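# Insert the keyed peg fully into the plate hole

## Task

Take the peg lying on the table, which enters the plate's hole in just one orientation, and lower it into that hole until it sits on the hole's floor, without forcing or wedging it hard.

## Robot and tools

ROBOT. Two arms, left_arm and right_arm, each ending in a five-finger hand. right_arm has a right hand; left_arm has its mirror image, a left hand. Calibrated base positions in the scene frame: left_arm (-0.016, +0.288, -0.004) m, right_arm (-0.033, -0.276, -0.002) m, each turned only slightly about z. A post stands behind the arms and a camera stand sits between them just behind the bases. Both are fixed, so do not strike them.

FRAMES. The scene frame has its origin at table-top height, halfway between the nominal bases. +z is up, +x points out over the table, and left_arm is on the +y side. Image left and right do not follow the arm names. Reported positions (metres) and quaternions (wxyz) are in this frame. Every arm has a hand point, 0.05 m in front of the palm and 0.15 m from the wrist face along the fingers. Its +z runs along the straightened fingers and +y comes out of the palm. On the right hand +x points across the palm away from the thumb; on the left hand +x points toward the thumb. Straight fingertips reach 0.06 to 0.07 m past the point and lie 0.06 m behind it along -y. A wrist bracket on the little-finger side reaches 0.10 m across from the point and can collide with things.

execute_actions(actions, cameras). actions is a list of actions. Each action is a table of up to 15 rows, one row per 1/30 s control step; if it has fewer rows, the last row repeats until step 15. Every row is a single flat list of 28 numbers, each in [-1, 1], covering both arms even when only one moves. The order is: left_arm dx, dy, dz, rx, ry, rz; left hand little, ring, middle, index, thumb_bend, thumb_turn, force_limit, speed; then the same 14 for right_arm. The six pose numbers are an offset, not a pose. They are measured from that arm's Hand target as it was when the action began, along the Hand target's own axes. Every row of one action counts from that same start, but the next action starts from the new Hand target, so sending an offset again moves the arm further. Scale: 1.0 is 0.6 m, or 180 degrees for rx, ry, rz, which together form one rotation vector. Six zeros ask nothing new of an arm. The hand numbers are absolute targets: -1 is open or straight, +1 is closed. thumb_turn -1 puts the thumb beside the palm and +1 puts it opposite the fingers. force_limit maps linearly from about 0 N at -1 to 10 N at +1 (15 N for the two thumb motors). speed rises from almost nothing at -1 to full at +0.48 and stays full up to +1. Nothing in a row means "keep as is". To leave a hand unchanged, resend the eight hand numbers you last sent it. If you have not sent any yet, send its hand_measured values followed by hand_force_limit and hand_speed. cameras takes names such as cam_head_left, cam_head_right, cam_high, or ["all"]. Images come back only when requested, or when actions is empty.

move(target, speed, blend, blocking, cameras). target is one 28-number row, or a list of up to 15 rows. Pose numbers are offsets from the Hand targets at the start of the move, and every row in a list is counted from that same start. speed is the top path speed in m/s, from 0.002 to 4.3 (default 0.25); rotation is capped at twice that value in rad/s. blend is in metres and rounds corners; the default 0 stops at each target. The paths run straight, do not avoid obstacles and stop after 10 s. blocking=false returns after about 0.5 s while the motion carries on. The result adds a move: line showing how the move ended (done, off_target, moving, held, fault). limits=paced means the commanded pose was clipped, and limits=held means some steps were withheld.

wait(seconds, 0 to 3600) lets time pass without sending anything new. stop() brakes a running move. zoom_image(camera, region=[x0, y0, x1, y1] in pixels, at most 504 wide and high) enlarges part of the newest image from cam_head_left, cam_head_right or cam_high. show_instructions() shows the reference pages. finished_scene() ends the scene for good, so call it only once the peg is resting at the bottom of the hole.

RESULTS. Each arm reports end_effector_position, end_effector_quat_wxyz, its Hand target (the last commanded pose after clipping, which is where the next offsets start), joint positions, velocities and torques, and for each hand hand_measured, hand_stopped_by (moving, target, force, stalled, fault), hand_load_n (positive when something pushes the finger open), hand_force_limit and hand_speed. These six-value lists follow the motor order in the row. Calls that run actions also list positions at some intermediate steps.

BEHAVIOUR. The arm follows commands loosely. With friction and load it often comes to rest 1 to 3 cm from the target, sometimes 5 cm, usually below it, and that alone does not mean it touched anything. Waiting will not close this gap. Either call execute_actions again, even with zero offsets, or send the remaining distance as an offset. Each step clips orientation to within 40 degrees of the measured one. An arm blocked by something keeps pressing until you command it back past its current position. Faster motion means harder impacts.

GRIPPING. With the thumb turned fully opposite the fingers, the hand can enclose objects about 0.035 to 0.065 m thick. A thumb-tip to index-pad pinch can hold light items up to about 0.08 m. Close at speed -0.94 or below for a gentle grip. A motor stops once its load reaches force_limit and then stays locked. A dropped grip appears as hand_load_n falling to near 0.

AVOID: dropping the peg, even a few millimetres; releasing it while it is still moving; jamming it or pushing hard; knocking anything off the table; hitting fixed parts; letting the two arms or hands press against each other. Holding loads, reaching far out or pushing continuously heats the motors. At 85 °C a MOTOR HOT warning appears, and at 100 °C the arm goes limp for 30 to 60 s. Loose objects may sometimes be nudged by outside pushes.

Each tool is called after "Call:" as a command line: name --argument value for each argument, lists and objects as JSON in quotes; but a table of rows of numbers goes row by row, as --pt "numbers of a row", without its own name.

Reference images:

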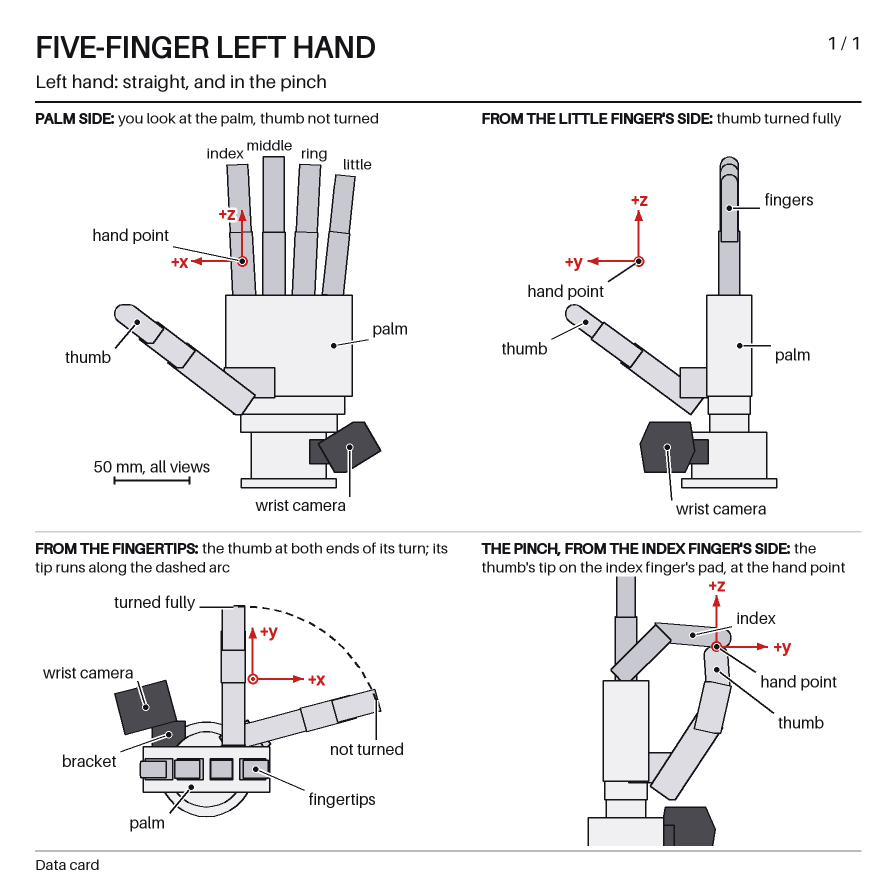

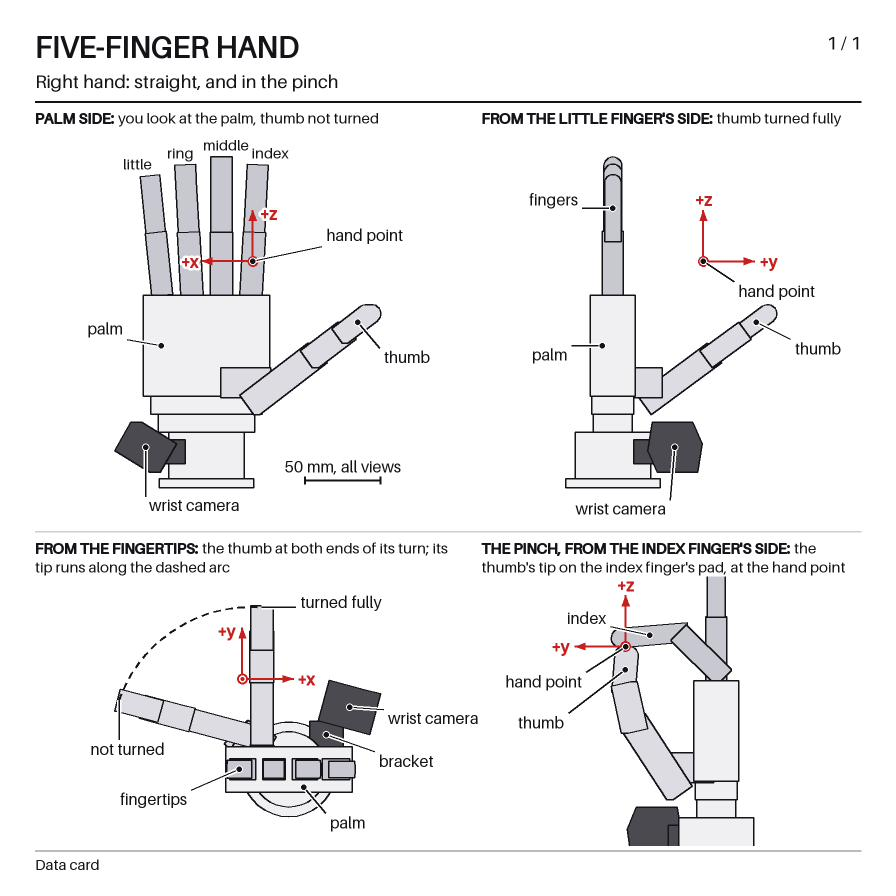

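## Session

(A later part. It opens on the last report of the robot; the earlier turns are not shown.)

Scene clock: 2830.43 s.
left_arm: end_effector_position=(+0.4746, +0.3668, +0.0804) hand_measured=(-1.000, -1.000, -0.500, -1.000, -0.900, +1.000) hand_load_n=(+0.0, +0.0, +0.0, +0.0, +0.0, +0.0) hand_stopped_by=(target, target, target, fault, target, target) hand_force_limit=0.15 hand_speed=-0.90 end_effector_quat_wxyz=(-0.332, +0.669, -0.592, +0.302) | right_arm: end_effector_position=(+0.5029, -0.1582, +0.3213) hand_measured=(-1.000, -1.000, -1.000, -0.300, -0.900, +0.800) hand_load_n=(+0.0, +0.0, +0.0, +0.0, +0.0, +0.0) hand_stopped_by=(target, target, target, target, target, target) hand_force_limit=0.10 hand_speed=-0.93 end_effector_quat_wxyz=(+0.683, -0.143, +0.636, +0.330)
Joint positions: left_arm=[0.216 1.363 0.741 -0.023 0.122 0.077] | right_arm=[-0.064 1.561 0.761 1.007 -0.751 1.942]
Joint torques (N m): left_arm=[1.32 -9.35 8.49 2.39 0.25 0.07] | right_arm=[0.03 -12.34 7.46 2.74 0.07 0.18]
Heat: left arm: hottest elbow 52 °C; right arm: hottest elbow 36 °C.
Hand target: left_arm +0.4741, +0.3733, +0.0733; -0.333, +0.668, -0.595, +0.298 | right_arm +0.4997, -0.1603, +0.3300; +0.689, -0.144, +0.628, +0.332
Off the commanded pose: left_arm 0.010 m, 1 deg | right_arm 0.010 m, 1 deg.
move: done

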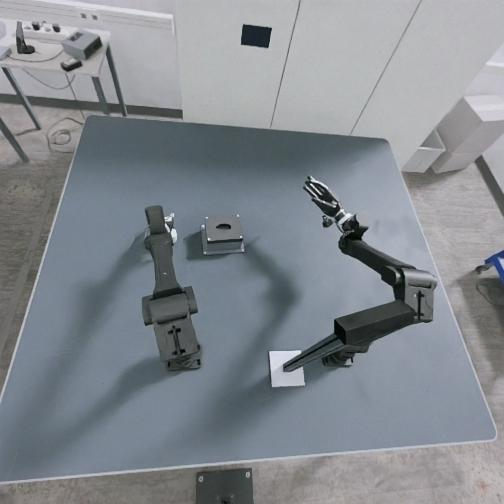

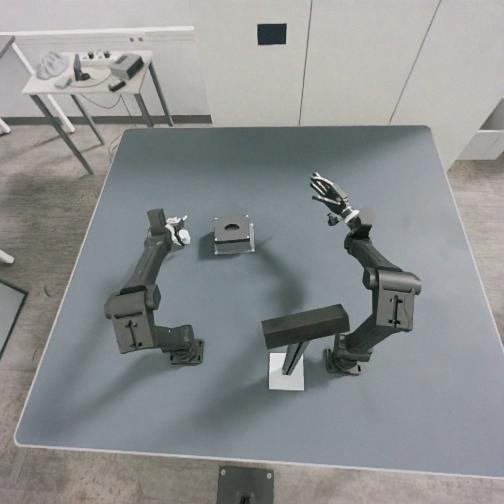

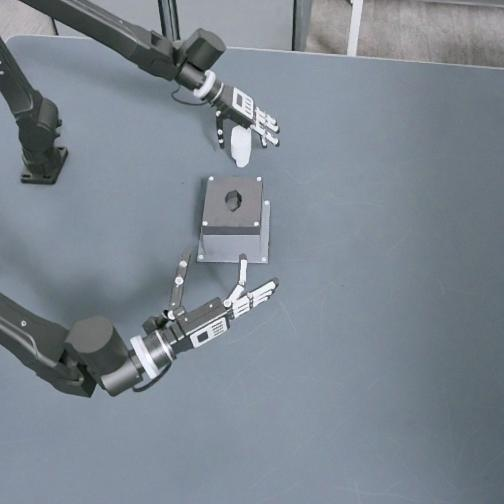

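Call:
move --target '[-0.0173,0.0042,-0.0028,0,0,0,-1,-1,-0.5,-1,-0.9,1,0.15,-0.9,0,0,0,0,0,0,-1,-1,-1,-0.3,-0.9,0.8,0.1,-0.93]' --speed 0.05 --cameras '["all"]'

Call:
zoom_image --camera "cam_head_right" --region '[165, 220, 205, 260]'

Call:
zoom_image --camera "cam_high" --region '[215, 115, 270, 170]'

Scene clock: 2890.53 s.
left_arm: end_effector_position=(+0.4719, +0.3780, +0.0806) hand_measured=(-1.000, -1.000, -0.500, -1.000, -0.900, +1.000) hand_load_n=(+0.0, +0.0, +0.0, +0.0, +0.0, +0.0) hand_stopped_by=(target, target, target, fault, target, target) hand_force_limit=0.15 hand_speed=-0.90 end_effector_quat_wxyz=(-0.333, +0.669, -0.591, +0.303) | right_arm: end_effector_position=(+0.5029, -0.1582, +0.3213) hand_measured=(-1.000, -1.000, -1.000, -0.300, -0.900, +0.800) hand_load_n=(+0.0, +0.0, +0.0, +0.0, +0.0, +0.0) hand_stopped_by=(target, target, target, target, target, target) hand_force_limit=0.10 hand_speed=-0.93 end_effector_quat_wxyz=(+0.683, -0.143, +0.636, +0.330)
Joint positions: left_arm=[0.246 1.363 0.741 -0.023 0.144 0.094] | right_arm=[-0.064 1.561 0.761 1.007 -0.751 1.942]
Joint torques (N m): left_arm=[0.97 -9.41 8.16 2.4 0.26 0.1] | right_arm=[0.09 -12.34 7.45 2.74 0.07 0.17]
Heat: left arm: hottest elbow 47 °C; right arm: hottest elbow 35 °C.
Hand target: left_arm +0.4700, +0.3833, +0.0722; -0.333, +0.668, -0.595, +0.298 | right_arm +0.4997, -0.1603, +0.3300; +0.689, -0.144, +0.628, +0.332
Off the commanded pose: left_arm 0.010 m, 1 deg | right_arm 0.010 m, 1 deg.
move: done

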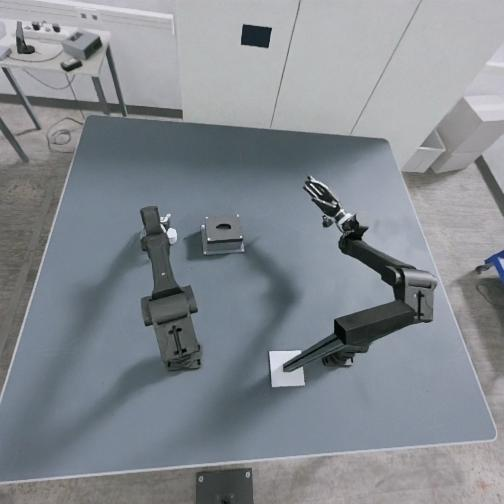

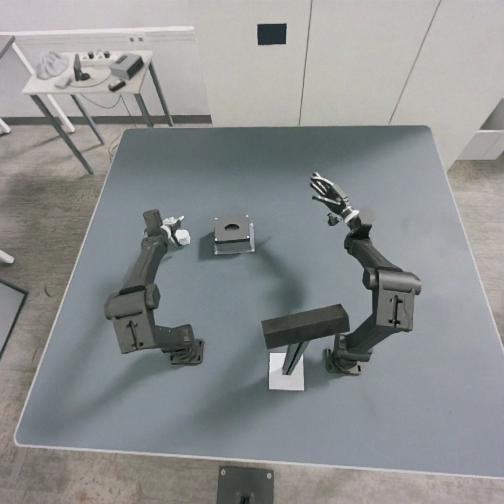

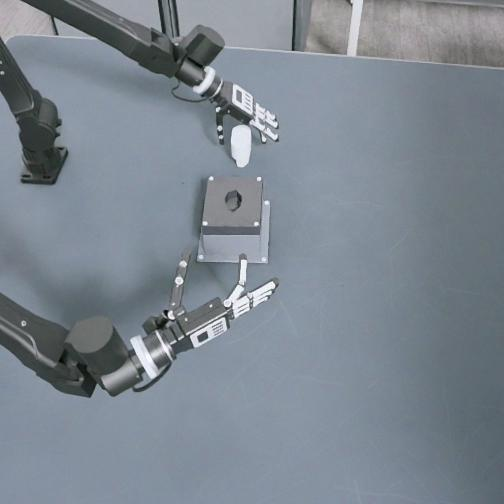

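Scaled by 12.600.

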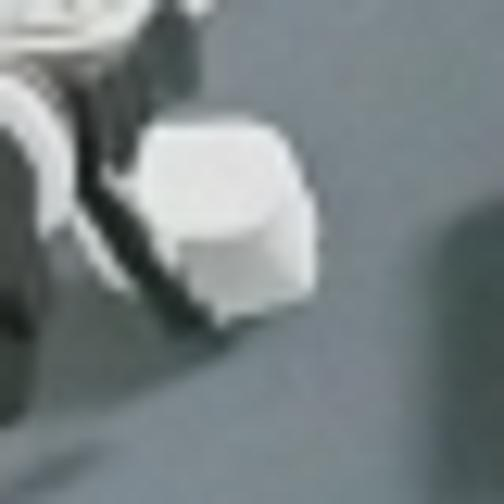

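Scaled by 9.164.

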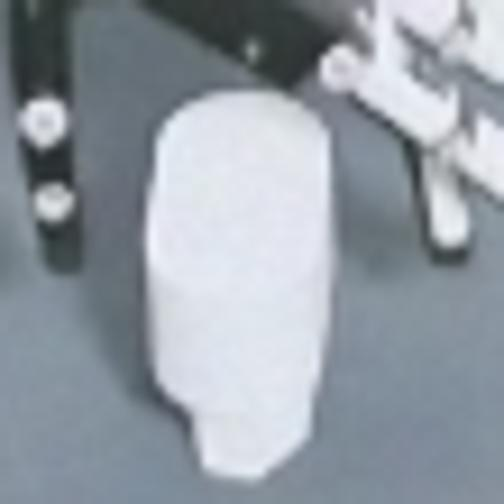

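Call:
move --target '[0,0,0,0,0,0,-1,-1,-0.3,-1,-0.78,1,0.15,-0.9,0,0,0,0,0,0,-1,-1,-1,-0.3,-0.9,0.8,0.1,-0.93]' --speed 0.05 --cameras '["all"]'

Call:
zoom_image --camera "cam_high" --region '[215, 115, 270, 170]'

Scene clock: 2913.93 s.
left_arm: end_effector_position=(+0.4719, +0.3780, +0.0806) hand_measured=(-1.000, -1.000, -0.300, -1.000, -0.780, +1.000) hand_load_n=(+0.0, +0.0, +0.0, +0.0, +0.0, +0.0) hand_stopped_by=(target, target, target, fault, target, target) hand_force_limit=0.15 hand_speed=-0.90 end_effector_quat_wxyz=(-0.333, +0.669, -0.592, +0.303) | right_arm: end_effector_position=(+0.5029, -0.1582, +0.3213) hand_measured=(-1.000, -1.000, -1.000, -0.300, -0.900, +0.800) hand_load_n=(+0.0, +0.0, +0.0, +0.0, +0.0, -0.5) hand_stopped_by=(target, target, target, target, target, target) hand_force_limit=0.10 hand_speed=-0.93 end_effector_quat_wxyz=(+0.683, -0.143, +0.636, +0.330)
Joint positions: left_arm=[0.246 1.363 0.741 -0.023 0.145 0.094] | right_arm=[-0.064 1.561 0.761 1.007 -0.751 1.942]
Joint torques (N m): left_arm=[1.2 -9.41 8.17 2.4 0.26 0.08] | right_arm=[0.09 -12.34 7.47 2.76 0.07 0.16]
Heat: left arm: hottest elbow 46 °C; right arm: hottest elbow 35 °C.
Hand target: left_arm +0.4700, +0.3833, +0.0722; -0.333, +0.668, -0.595, +0.298 | right_arm +0.4997, -0.1603, +0.3300; +0.689, -0.144, +0.628, +0.332
Off the commanded pose: left_arm 0.010 m, 1 deg | right_arm 0.010 m, 1 deg.
move: done

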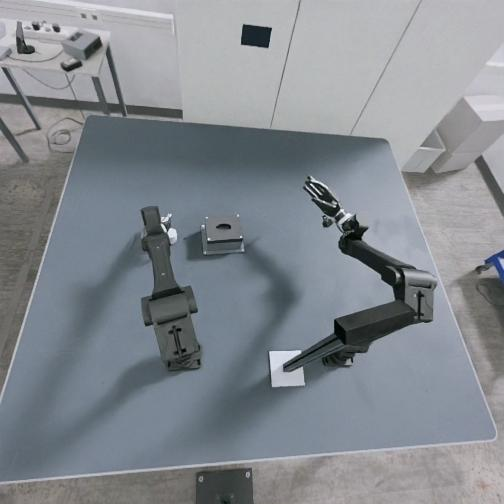

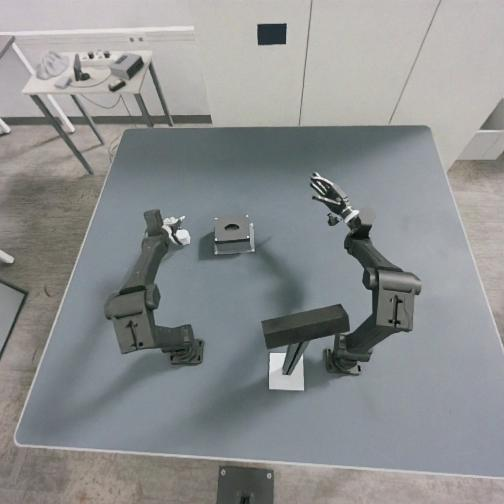

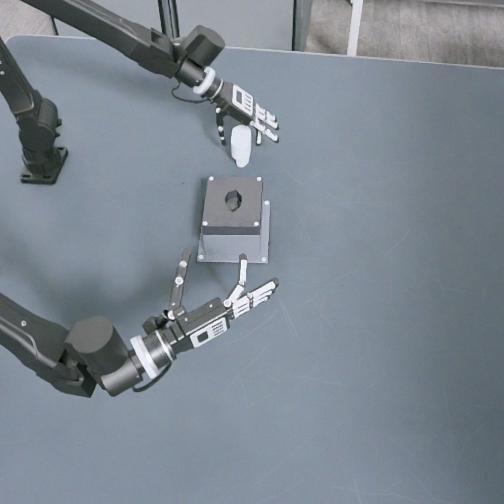

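Scaled by 9.164.

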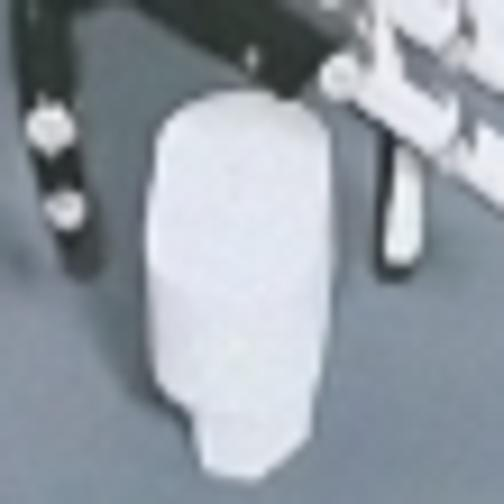

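Call:
move --target '[0.0008,-0.004,0.0053,0,0,0,-1,-1,-0.3,-1,-0.78,1,0.15,-0.9,0,0,0,0,0,0,-1,-1,-1,-0.3,-0.9,0.8,0.1,-0.93]' --speed 0.05

Call:
move --target '[0,0,0,0,0,0,-1,-1,0.15,-1,-0.1,1,-0.5,-0.95,0,0,0,0,0,0,-1,-1,-1,-0.3,-0.9,0.8,0.1,-0.93]' --speed 0.05 --cameras '["all"]'

Call:
zoom_image --camera "cam_high" --region '[215, 115, 270, 170]'

Scene clock: 2945.93 s.
left_arm: end_effector_position=(+0.4717, +0.3779, +0.0769) hand_measured=(-1.000, -1.000, -0.300, -1.000, -0.780, +1.000) hand_load_n=(+0.0, +0.0, +0.0, +0.0, +0.0, +0.0) hand_stopped_by=(target, target, target, fault, target, target) hand_force_limit=0.15 hand_speed=-0.90 end_effector_quat_wxyz=(-0.330, +0.670, -0.592, +0.301) | right_arm: end_effector_position=(+0.5029, -0.1582, +0.3213) hand_measured=(-1.000, -1.000, -1.000, -0.300, -0.900, +0.800) hand_load_n=(+0.0, +0.0, +0.0, +0.0, +0.0, +0.0) hand_stopped_by=(target, target, target, target, target, target) hand_force_limit=0.10 hand_speed=-0.93 end_effector_quat_wxyz=(+0.683, -0.143, +0.636, +0.330)
Joint positions: left_arm=[0.246 1.371 0.741 -0.022 0.145 0.094] | right_arm=[-0.064 1.561 0.761 1.007 -0.751 1.942]
Joint torques (N m): left_arm=[0.91 -9.35 8.95 2.39 0.17 0.06] | right_arm=[0.09 -12.34 7.46 2.74 0.07 0.17]
Heat: left arm: hottest elbow 46 °C; right arm: hottest elbow 35 °C.
Hand target: left_arm +0.4741, +0.3833, +0.0723; -0.333, +0.668, -0.595, +0.298 | right_arm +0.4997, -0.1603, +0.3300; +0.689, -0.144, +0.628, +0.332
Off the commanded pose: left_arm 0.007 m, 1 deg | right_arm 0.010 m, 1 deg.
move: done

Scene clock: 2948.03 s.
left_arm: end_effector_position=(+0.4717, +0.3779, +0.0769) hand_measured=(-1.000, -1.000, -0.066, -1.000, -0.644, +1.000) hand_load_n=(+0.0, +0.0, +3.5, +0.0, +3.5, +1.0) hand_stopped_by=(target, target, force, fault, force, target) hand_force_limit=-0.50 hand_speed=-0.95 end_effector_quat_wxyz=(-0.330, +0.670, -0.592, +0.301) | right_arm: end_effector_position=(+0.5029, -0.1582, +0.3213) hand_measured=(-1.000, -1.000, -1.000, -0.300, -0.900, +0.800) hand_load_n=(+0.0, +0.0, +0.5, +0.0, +0.0, +0.0) hand_stopped_by=(target, target, target, target, target, target) hand_force_limit=0.10 hand_speed=-0.93 end_effector_quat_wxyz=(+0.683, -0.143, +0.636, +0.330)
Joint positions: left_arm=[0.246 1.371 0.741 -0.022 0.145 0.094] | right_arm=[-0.064 1.561 0.761 1.007 -0.751 1.942]
Joint torques (N m): left_arm=[1.03 -9.35 8.95 2.37 0.17 0.06] | right_arm=[0.15 -12.4 7.47 2.74 0.07 0.17]
Heat: left arm: hottest elbow 46 °C; right arm: hottest elbow 35 °C.
Hand target: left_arm +0.4741, +0.3833, +0.0723; -0.333, +0.668, -0.595, +0.298 | right_arm +0.4997, -0.1603, +0.3300; +0.689, -0.144, +0.628, +0.332
Off the commanded pose: left_arm 0.007 m, 1 deg | right_arm 0.010 m, 1 deg.
move: done

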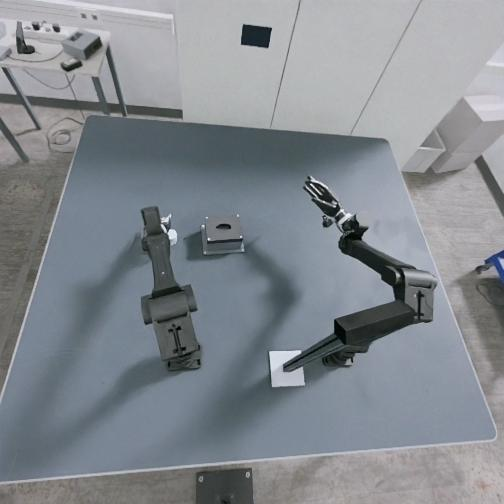

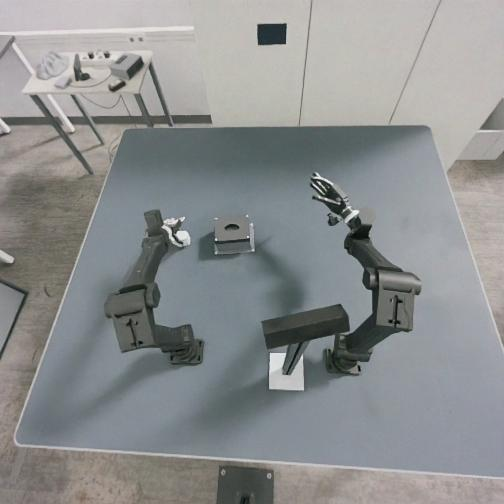

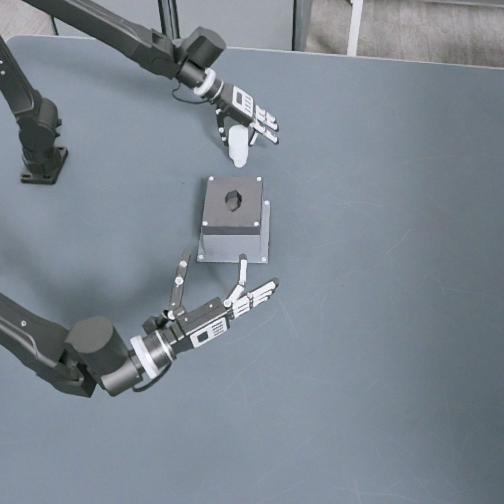

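Scaled by 9.164.

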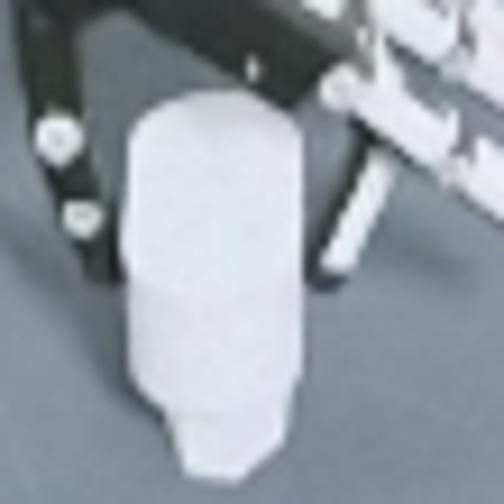

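Call:
move --target '[0,0,0,0,0,0,-1,-1,-0.14,-1,-0.1,1,-0.5,-0.95,0,0,0,0,0,0,-1,-1,-1,-0.3,-0.9,0.8,0.1,-0.93]' --speed 0.05 --cameras '["cam_high"]'

Call:
zoom_image --camera "cam_high" --region '[215, 115, 270, 170]'

Scene clock: 2971.97 s.
left_arm: end_effector_position=(+0.4717, +0.3779, +0.0767) hand_measured=(-1.000, -1.000, -0.140, -1.000, -0.644, +1.000) hand_load_n=(+0.0, +0.0, +0.0, +0.0, +0.5, +0.0) hand_stopped_by=(target, target, target, fault, force, target) hand_force_limit=-0.50 hand_speed=-0.95 end_effector_quat_wxyz=(-0.330, +0.670, -0.592, +0.301) | right_arm: end_effector_position=(+0.5029, -0.1582, +0.3213) hand_measured=(-1.000, -1.000, -1.000, -0.300, -0.900, +0.800) hand_load_n=(+0.0, +0.0, +0.0, +0.0, +0.0, +0.0) hand_stopped_by=(target, target, target, target, target, target) hand_force_limit=0.10 hand_speed=-0.93 end_effector_quat_wxyz=(+0.683, -0.143, +0.636, +0.330)
Joint positions: left_arm=[0.246 1.372 0.741 -0.022 0.145 0.094] | right_arm=[-0.064 1.561 0.761 1.007 -0.751 1.942]
Joint torques (N m): left_arm=[0.85 -9.35 8.95 2.37 0.17 0.06] | right_arm=[0.09 -12.4 7.47 2.77 0.07 0.17]
Heat: left arm: hottest elbow 46 °C; right arm: hottest elbow 35 °C.
Hand target: left_arm +0.4740, +0.3833, +0.0723; -0.333, +0.668, -0.595, +0.298 | right_arm +0.4997, -0.1603, +0.3300; +0.689, -0.144, +0.628, +0.332
Off the commanded pose: left_arm 0.007 m, 1 deg | right_arm 0.010 m, 1 deg.
move: done

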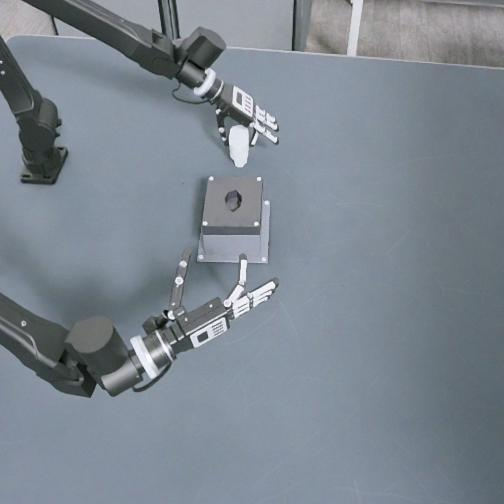

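Scaled by 9.164.

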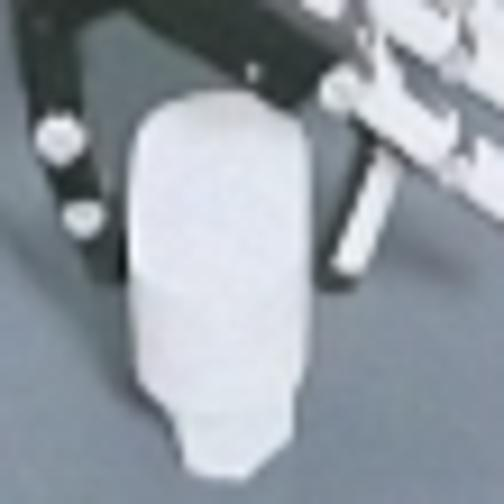

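Call:
move --target '[0,0,0,0,0,0,-1,-1,-0.14,-1,-0.09,1,-0.5,-0.96,0,0,0,0,0,0,-1,-1,-1,-0.3,-0.9,0.8,0.1,-0.93]' --speed 0.05 --cameras '["cam_high"]'

Call:
zoom_image --camera "cam_high" --region '[215, 115, 270, 170]'

Scene clock: 3001.03 s.
left_arm: end_effector_position=(+0.4717, +0.3779, +0.0767) hand_measured=(-1.000, -1.000, -0.140, -1.000, -0.526, +1.000) hand_load_n=(+0.0, +0.0, +4.0, +0.0, +4.0, +0.5) hand_stopped_by=(target, target, target, fault, force, target) hand_force_limit=-0.50 hand_speed=-0.96 end_effector_quat_wxyz=(-0.330, +0.670, -0.592, +0.301) | right_arm: end_effector_position=(+0.5029, -0.1582, +0.3213) hand_measured=(-1.000, -1.000, -1.000, -0.300, -0.900, +0.800) hand_load_n=(+0.0, +0.0, +0.0, +0.0, +0.0, +0.0) hand_stopped_by=(target, target, target, target, target, target) hand_force_limit=0.10 hand_speed=-0.93 end_effector_quat_wxyz=(+0.683, -0.143, +0.636, +0.330)
Joint positions: left_arm=[0.246 1.372 0.741 -0.022 0.145 0.094] | right_arm=[-0.064 1.561 0.761 1.007 -0.751 1.942]
Joint torques (N m): left_arm=[0.91 -9.35 8.95 2.39 0.17 0.06] | right_arm=[-0.03 -12.34 7.46 2.76 0.07 0.18]
Heat: left arm: hottest elbow 46 °C; right arm: hottest elbow 35 °C.
Hand target: left_arm +0.4740, +0.3833, +0.0723; -0.333, +0.668, -0.595, +0.298 | right_arm +0.4997, -0.1603, +0.3300; +0.689, -0.144, +0.628, +0.332
Off the commanded pose: left_arm 0.007 m, 1 deg | right_arm 0.010 m, 1 deg.
move: done

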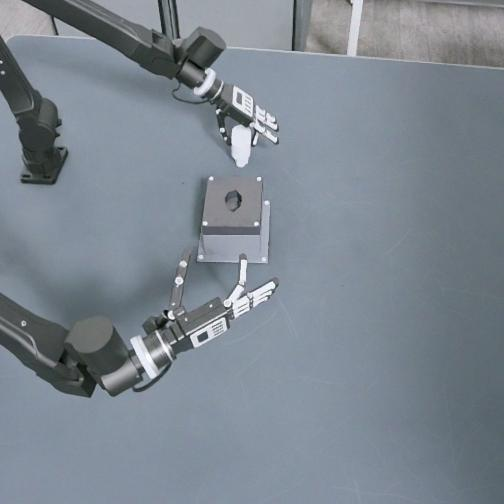

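Scaled by 9.164.

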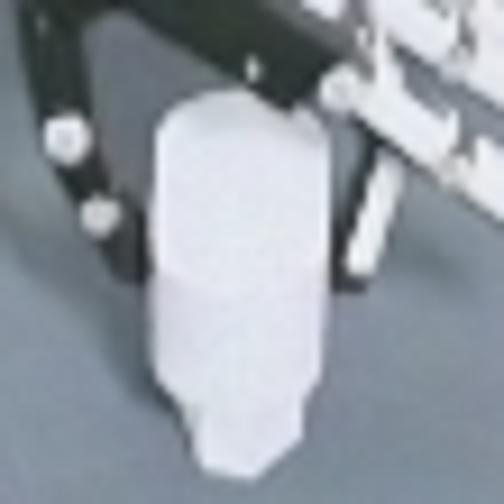

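Call:
move --target '[0,0,0,0,0,0,-1,-1,0.15,-1,-0.05,1,0.0,-0.95,0,0,0,0,0,0,-1,-1,-1,-0.3,-0.9,0.8,0.1,-0.93]' --speed 0.05 --cameras '["cam_high"]'

Call:
zoom_image --camera "cam_high" --region '[215, 115, 270, 170]'

Scene clock: 3010.93 s.
left_arm: end_effector_position=(+0.4718, +0.3780, +0.0768) hand_measured=(-1.000, -1.000, -0.128, -1.000, -0.488, +1.000) hand_load_n=(+0.0, +0.0, +7.5, +0.0, +7.5, +1.5) hand_stopped_by=(target, target, force, fault, force, target) hand_force_limit=0.00 hand_speed=-0.95 end_effector_quat_wxyz=(-0.330, +0.670, -0.592, +0.301) | right_arm: end_effector_position=(+0.5029, -0.1582, +0.3213) hand_measured=(-1.000, -1.000, -1.000, -0.300, -0.900, +0.800) hand_load_n=(+0.0, +0.0, +0.0, +0.0, +0.0, -0.5) hand_stopped_by=(target, target, target, target, target, target) hand_force_limit=0.10 hand_speed=-0.93 end_effector_quat_wxyz=(+0.683, -0.143, +0.636, +0.330)
Joint positions: left_arm=[0.246 1.372 0.741 -0.022 0.145 0.094] | right_arm=[-0.064 1.561 0.761 1.007 -0.751 1.942]
Joint torques (N m): left_arm=[0.91 -9.29 8.95 2.36 0.17 0.06] | right_arm=[0.09 -12.34 7.46 2.74 0.06 0.17]
Heat: left arm: hottest elbow 46 °C; right arm: hottest elbow 35 °C.
Hand target: left_arm +0.4741, +0.3833, +0.0723; -0.333, +0.668, -0.595, +0.298 | right_arm +0.4997, -0.1603, +0.3300; +0.689, -0.144, +0.628, +0.332
Off the commanded pose: left_arm 0.007 m, 1 deg | right_arm 0.010 m, 1 deg.
move: done

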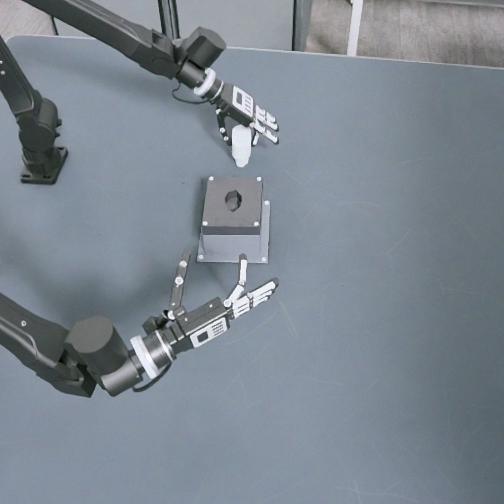

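Scaled by 9.164.

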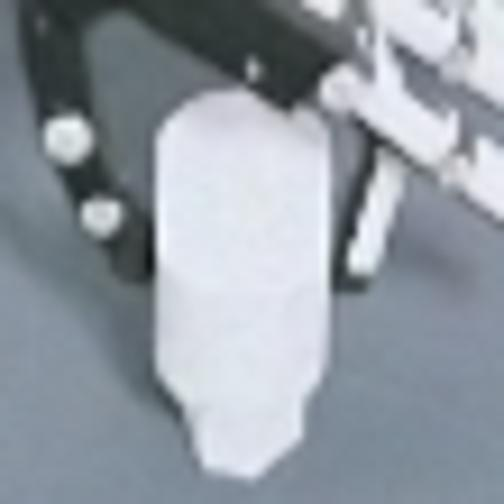

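Call:
move --target '[0,-0.24,-0.18,0,0,0,-1,-1,0.15,-1,-0.05,1,0.0,-0.95,0,0,0,0,0,0,-1,-1,-1,-0.3,-0.9,0.8,0.1,-0.93]' --speed 0.1 --cameras '["cam_high"]'

Call:
zoom_image --camera "cam_high" --region '[190, 40, 290, 140]'

Scene clock: 3024.43 s.
left_arm: end_effector_position=(+0.4619, +0.3750, +0.2174) hand_measured=(-1.000, -1.000, -0.128, -1.000, -0.488, +1.000) hand_load_n=(+0.0, +0.0, +8.0, +0.0, +7.0, +1.0) hand_stopped_by=(target, target, force, fault, force, target) hand_force_limit=0.00 hand_speed=-0.95 end_effector_quat_wxyz=(-0.306, +0.682, -0.599, +0.286) | right_arm: end_effector_position=(+0.5029, -0.1582, +0.3213) hand_measured=(-1.000, -1.000, -1.000, -0.300, -0.900, +0.800) hand_load_n=(+0.0, +0.0, +0.0, +0.0, +0.0, +0.0) hand_stopped_by=(target, target, target, target, target, target) hand_force_limit=0.10 hand_speed=-0.93 end_effector_quat_wxyz=(+0.683, -0.143, +0.636, +0.330)
Joint positions: left_arm=[0.246 1.204 1.026 -0.538 0.145 0.094] | right_arm=[-0.064 1.561 0.761 1.007 -0.751 1.942]
Joint torques (N m): left_arm=[0.91 -11.22 15.06 1.61 0.15 0.05] | right_arm=[0.09 -12.34 7.45 2.76 0.07 0.17]
Heat: left arm: hottest elbow 46 °C; right arm: hottest elbow 35 °C.
Hand target: left_arm +0.4741, +0.3835, +0.2522; -0.333, +0.668, -0.595, +0.298 | right_arm +0.4997, -0.1603, +0.3300; +0.689, -0.144, +0.628, +0.332
Off the commanded pose: left_arm 0.038 m, 4 deg | right_arm 0.010 m, 1 deg.
move: off_target (left_arm)

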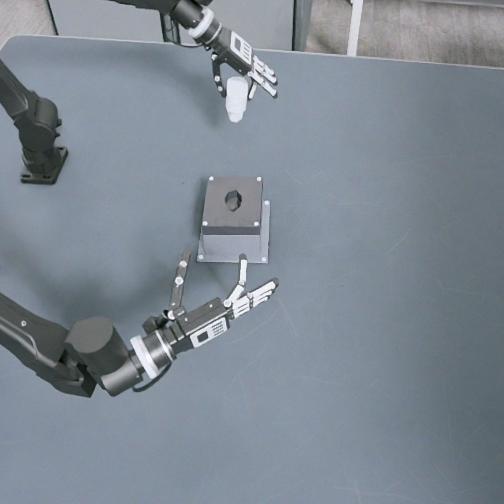

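Scaled by 5.040.

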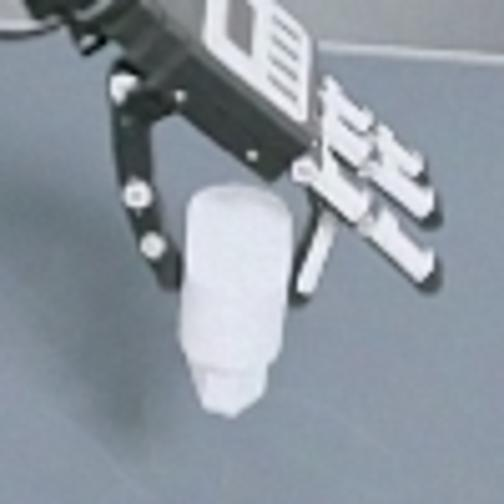

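Call:
move --target '[0.4061,0.0264,0.012,0,0,0,-1,-1,0.15,-1,-0.05,1,0.0,-0.95,0,0,0,0,0,0,-1,-1,-1,-0.3,-0.9,0.8,0.1,-0.93]' --speed 0.12 --cameras '["all"]'

Call:
zoom_image --camera "cam_high" --region '[190, 140, 280, 230]'

Call:
zoom_image --camera "cam_head_right" --region '[195, 185, 275, 265]'

Call:
zoom_image --camera "cam_head_left" --region '[185, 185, 265, 265]'

Scene clock: 3047.17 s.
left_arm: end_effector_position=(+0.4794, +0.1520, +0.2081) hand_measured=(-1.000, -1.000, -0.128, -1.000, -0.488, +1.000) hand_load_n=(+0.0, +0.0, +8.0, +0.0, +7.0, +1.0) hand_stopped_by=(target, target, force, fault, force, target) hand_force_limit=0.00 hand_speed=-0.95 end_effector_quat_wxyz=(-0.326, +0.669, -0.610, +0.273) | right_arm: end_effector_position=(+0.5029, -0.1582, +0.3213) hand_measured=(-1.000, -1.000, -1.000, -0.300, -0.900, +0.800) hand_load_n=(+0.0, +0.0, -0.5, +0.0, +0.0, +0.0) hand_stopped_by=(target, target, target, target, target, target) hand_force_limit=0.10 hand_speed=-0.93 end_effector_quat_wxyz=(+0.683, -0.143, +0.636, +0.330)
Joint positions: left_arm=[-0.354 1.267 1.059 -0.537 -0.337 -0.254] | right_arm=[-0.064 1.561 0.761 1.007 -0.751 1.942]
Joint torques (N m): left_arm=[-0.5 -10.17 15.1 1.92 -0.32 -0.29] | right_arm=[0.03 -12.34 7.46 2.74 0.07 0.17]
Heat: left arm: hottest elbow 49 °C; right arm: hottest elbow 35 °C.
Hand target: left_arm +0.4983, +0.1410, +0.2353; -0.333, +0.668, -0.595, +0.298 | right_arm +0.4997, -0.1603, +0.3300; +0.689, -0.144, +0.628, +0.332
Off the commanded pose: left_arm 0.035 m, 3 deg | right_arm 0.010 m, 1 deg.
move: off_target (left_arm)

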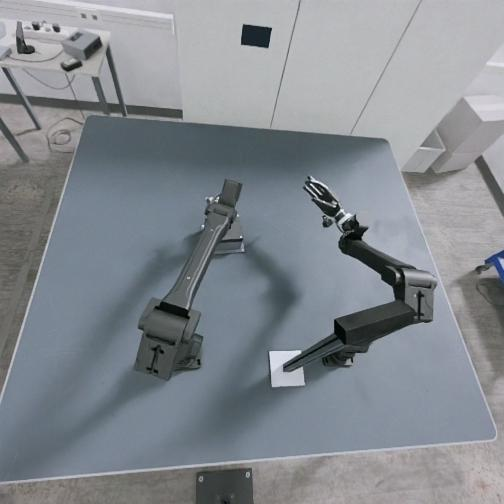

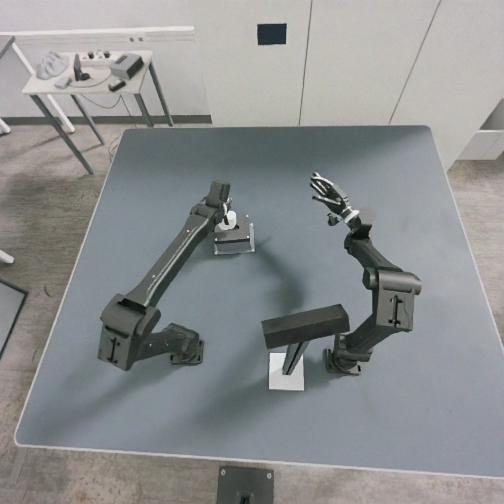

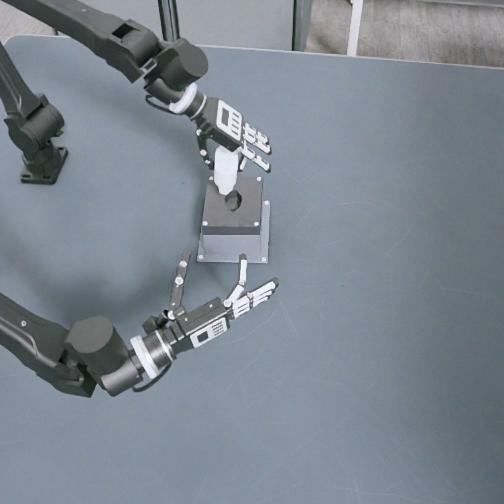

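Scaled by 5.600.

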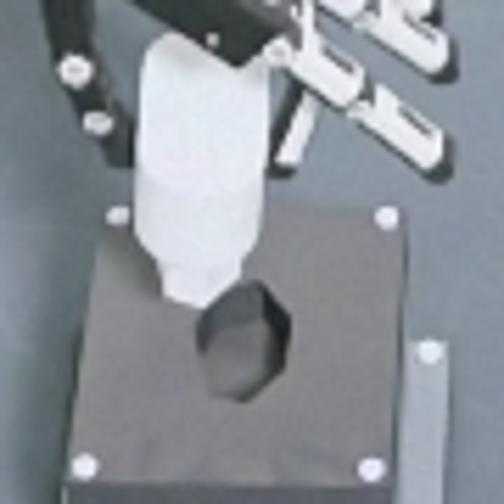

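Scaled by 6.300.

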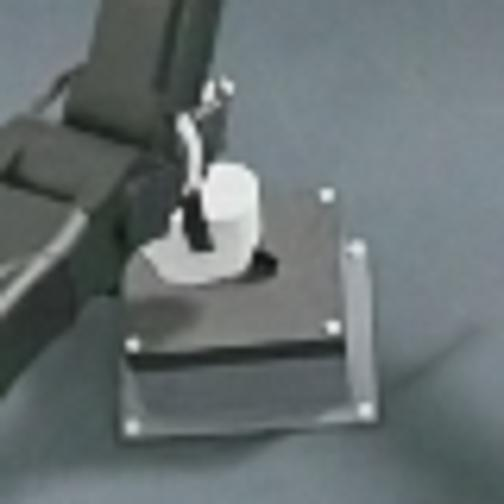

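Scaled by 6.300.

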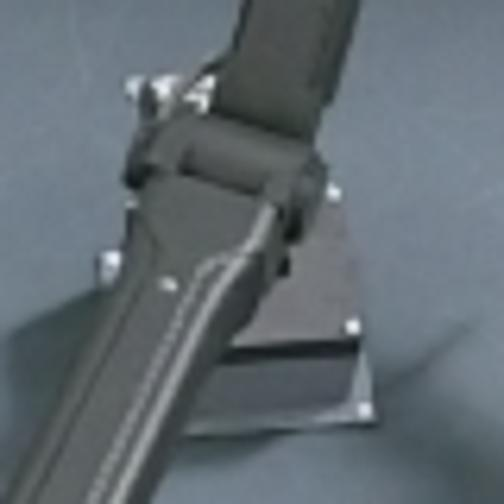

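Call:
move --target '[0.0185,0.0438,0.034,0,0,0,-1,-1,0.15,-1,-0.05,1,0.0,-0.95,0,0,0,0,0,0,-1,-1,-1,-0.3,-0.9,0.8,0.1,-0.93]' --speed 0.06 --cameras '["all"]'

Call:
zoom_image --camera "cam_high" --region '[190, 140, 280, 230]'

Call:
zoom_image --camera "cam_head_right" --region '[195, 185, 275, 265]'

Scene clock: 3076.07 s.
left_arm: end_effector_position=(+0.4959, +0.1378, +0.2020) hand_measured=(-1.000, -1.000, -0.128, -1.000, -0.488, +1.000) hand_load_n=(+0.0, +0.0, +8.0, +0.0, +7.0, +1.0) hand_stopped_by=(target, target, force, fault, force, target) hand_force_limit=0.00 hand_speed=-0.95 end_effector_quat_wxyz=(-0.334, +0.666, -0.601, +0.289) | right_arm: end_effector_position=(+0.5029, -0.1582, +0.3213) hand_measured=(-1.000, -1.000, -1.000, -0.300, -0.900, +0.800) hand_load_n=(+0.0, +0.0, +0.0, +0.0, +0.0, -0.5) hand_stopped_by=(target, target, target, target, target, target) hand_force_limit=0.10 hand_speed=-0.93 end_effector_quat_wxyz=(+0.683, -0.143, +0.636, +0.330)
Joint positions: left_arm=[-0.375 1.305 1.059 -0.463 -0.356 -0.27] | right_arm=[-0.064 1.561 0.761 1.007 -0.751 1.942]
Joint torques (N m): left_arm=[-0.73 -10.81 10.39 2.43 -0.33 -0.29] | right_arm=[0.09 -12.34 7.47 2.73 0.07 0.17]
Heat: left arm: hottest elbow 50 °C; right arm: hottest elbow 35 °C.
Hand target: left_arm +0.5001, +0.1300, +0.2022; -0.333, +0.668, -0.595, +0.298 | right_arm +0.4997, -0.1603, +0.3300; +0.689, -0.144, +0.628, +0.332
Off the commanded pose: left_arm 0.009 m, 1 deg | right_arm 0.010 m, 1 deg.
move: done

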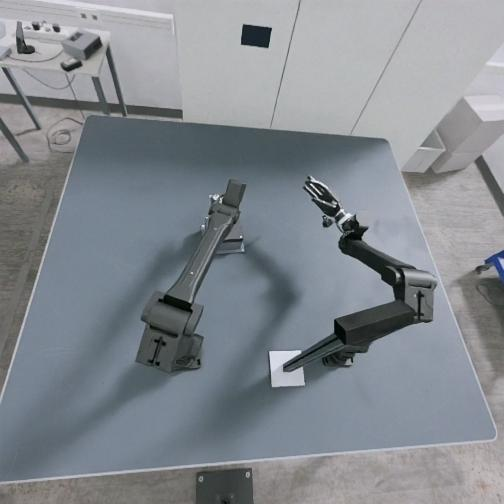

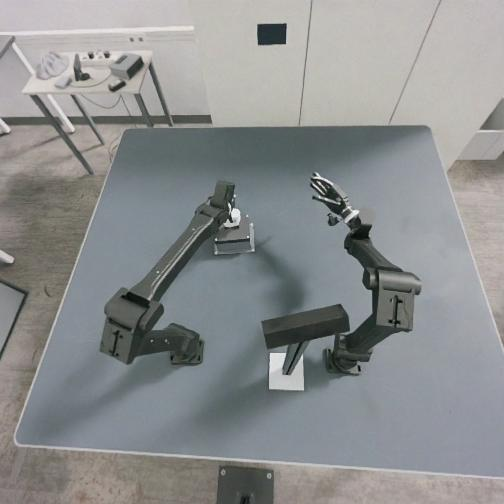

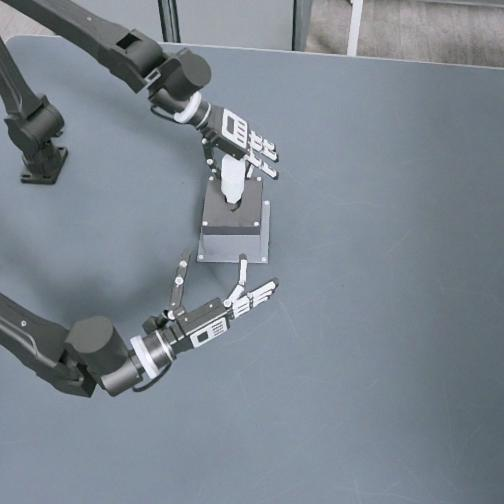

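Scaled by 5.600.

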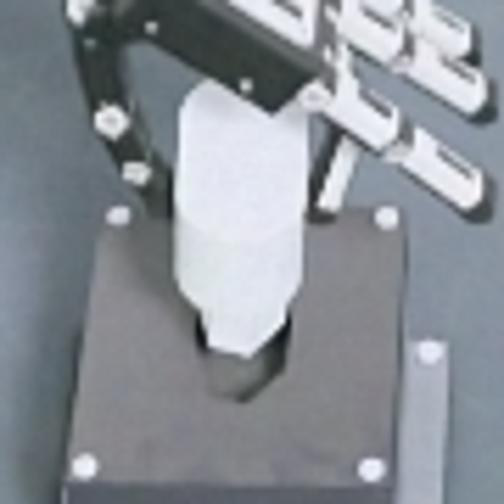

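Scaled by 6.300.

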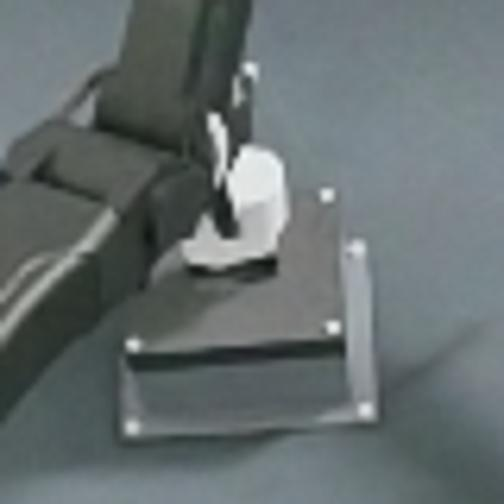

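Call:
zoom_image --camera "cam_high" --region '[214, 176, 254, 216]'

Call:
zoom_image --camera "cam_head_right" --region '[215, 200, 255, 240]'

Scaled by 12.600.

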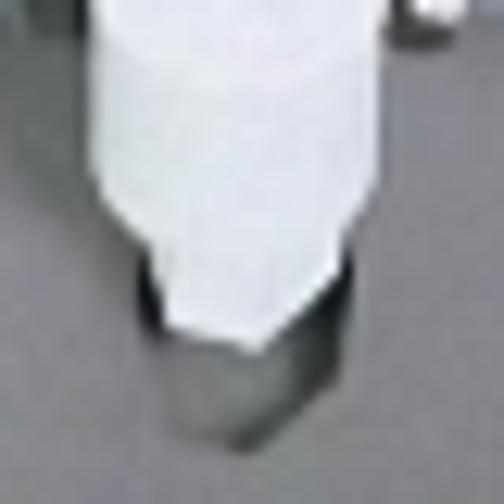

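Scaled by 12.600.

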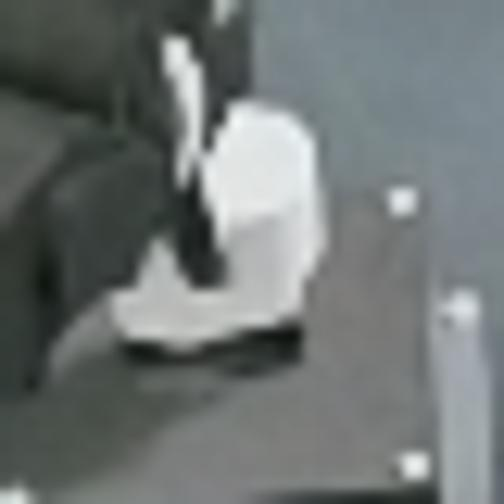

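Call:
move --target '[0,0.016,0.0128,0,0.02,0.015,-1,-1,0.15,-1,-0.05,1,0.0,-0.95,0,0,0,0,0,0,-1,-1,-1,-0.3,-0.9,0.8,0.1,-0.93]' --speed 0.04 --cameras '["all"]'

Call:
zoom_image --camera "cam_high" --region '[214, 176, 254, 216]'

Call:
zoom_image --camera "cam_head_right" --region '[215, 200, 255, 240]'

Scene clock: 3155.27 s.
left_arm: end_effector_position=(+0.4937, +0.1255, +0.1904) hand_measured=(-1.000, -1.000, -0.128, -1.000, -0.488, +1.000) hand_load_n=(+0.0, +0.0, +8.0, +0.0, +7.5, +1.0) hand_stopped_by=(target, target, force, fault, force, target) hand_force_limit=0.00 hand_speed=-0.95 end_effector_quat_wxyz=(-0.316, +0.647, -0.621, +0.309) | right_arm: end_effector_position=(+0.5029, -0.1582, +0.3213) hand_measured=(-1.000, -1.000, -1.000, -0.300, -0.900, +0.800) hand_load_n=(+0.0, +0.0, +0.0, +0.0, +0.0, +0.0) hand_stopped_by=(target, target, target, target, target, target) hand_force_limit=0.10 hand_speed=-0.93 end_effector_quat_wxyz=(+0.683, -0.143, +0.636, +0.330)
Joint positions: left_arm=[-0.375 1.309 1.026 -0.404 -0.286 -0.237] | right_arm=[-0.064 1.561 0.761 1.007 -0.751 1.942]
Joint torques (N m): left_arm=[1.26 -10.75 10.4 2.52 0.01 0.08] | right_arm=[-0.03 -12.34 7.45 2.76 0.07 0.17]
Heat: left arm: hottest elbow 48 °C; right arm: hottest elbow 35 °C.
Hand target: left_arm +0.5006, +0.1300, +0.1901; -0.321, +0.644, -0.621, +0.311 | right_arm +0.4997, -0.1603, +0.3300; +0.689, -0.144, +0.628, +0.332
Off the commanded pose: left_arm 0.008 m, 1 deg | right_arm 0.010 m, 1 deg.
move: done

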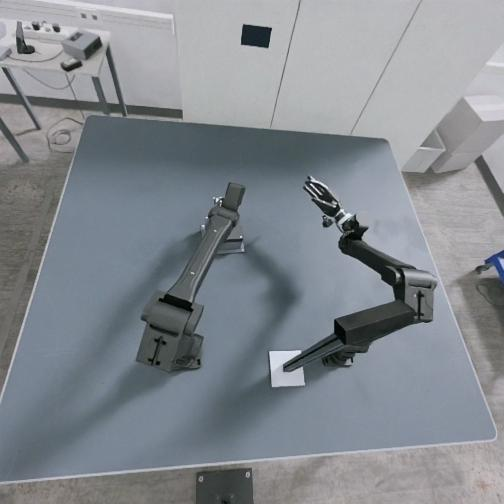

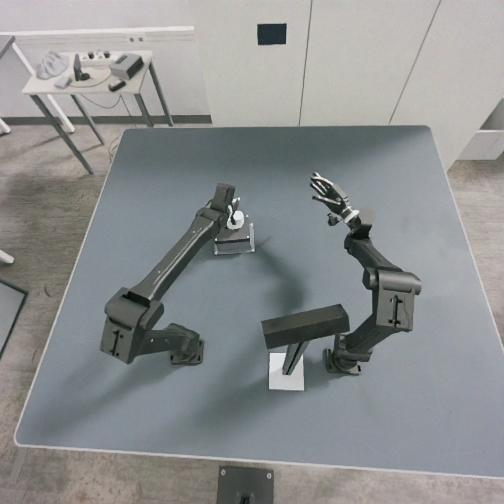

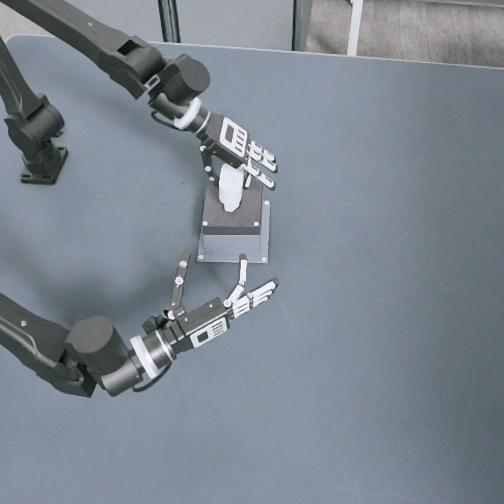

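Scaled by 12.600.

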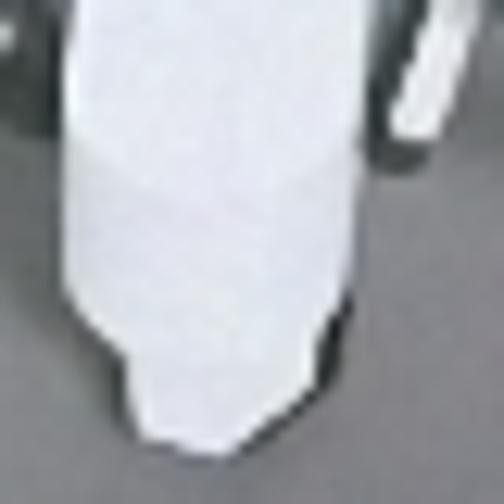

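Scaled by 12.600.

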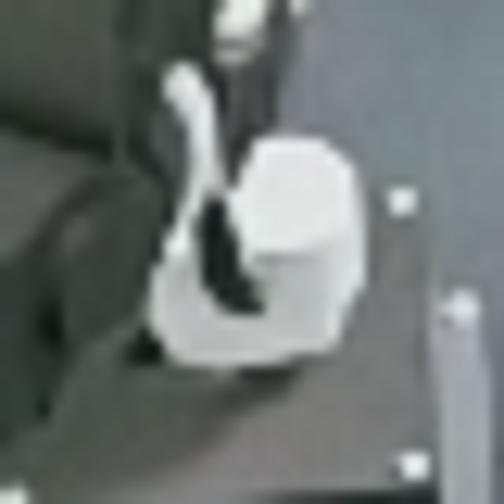

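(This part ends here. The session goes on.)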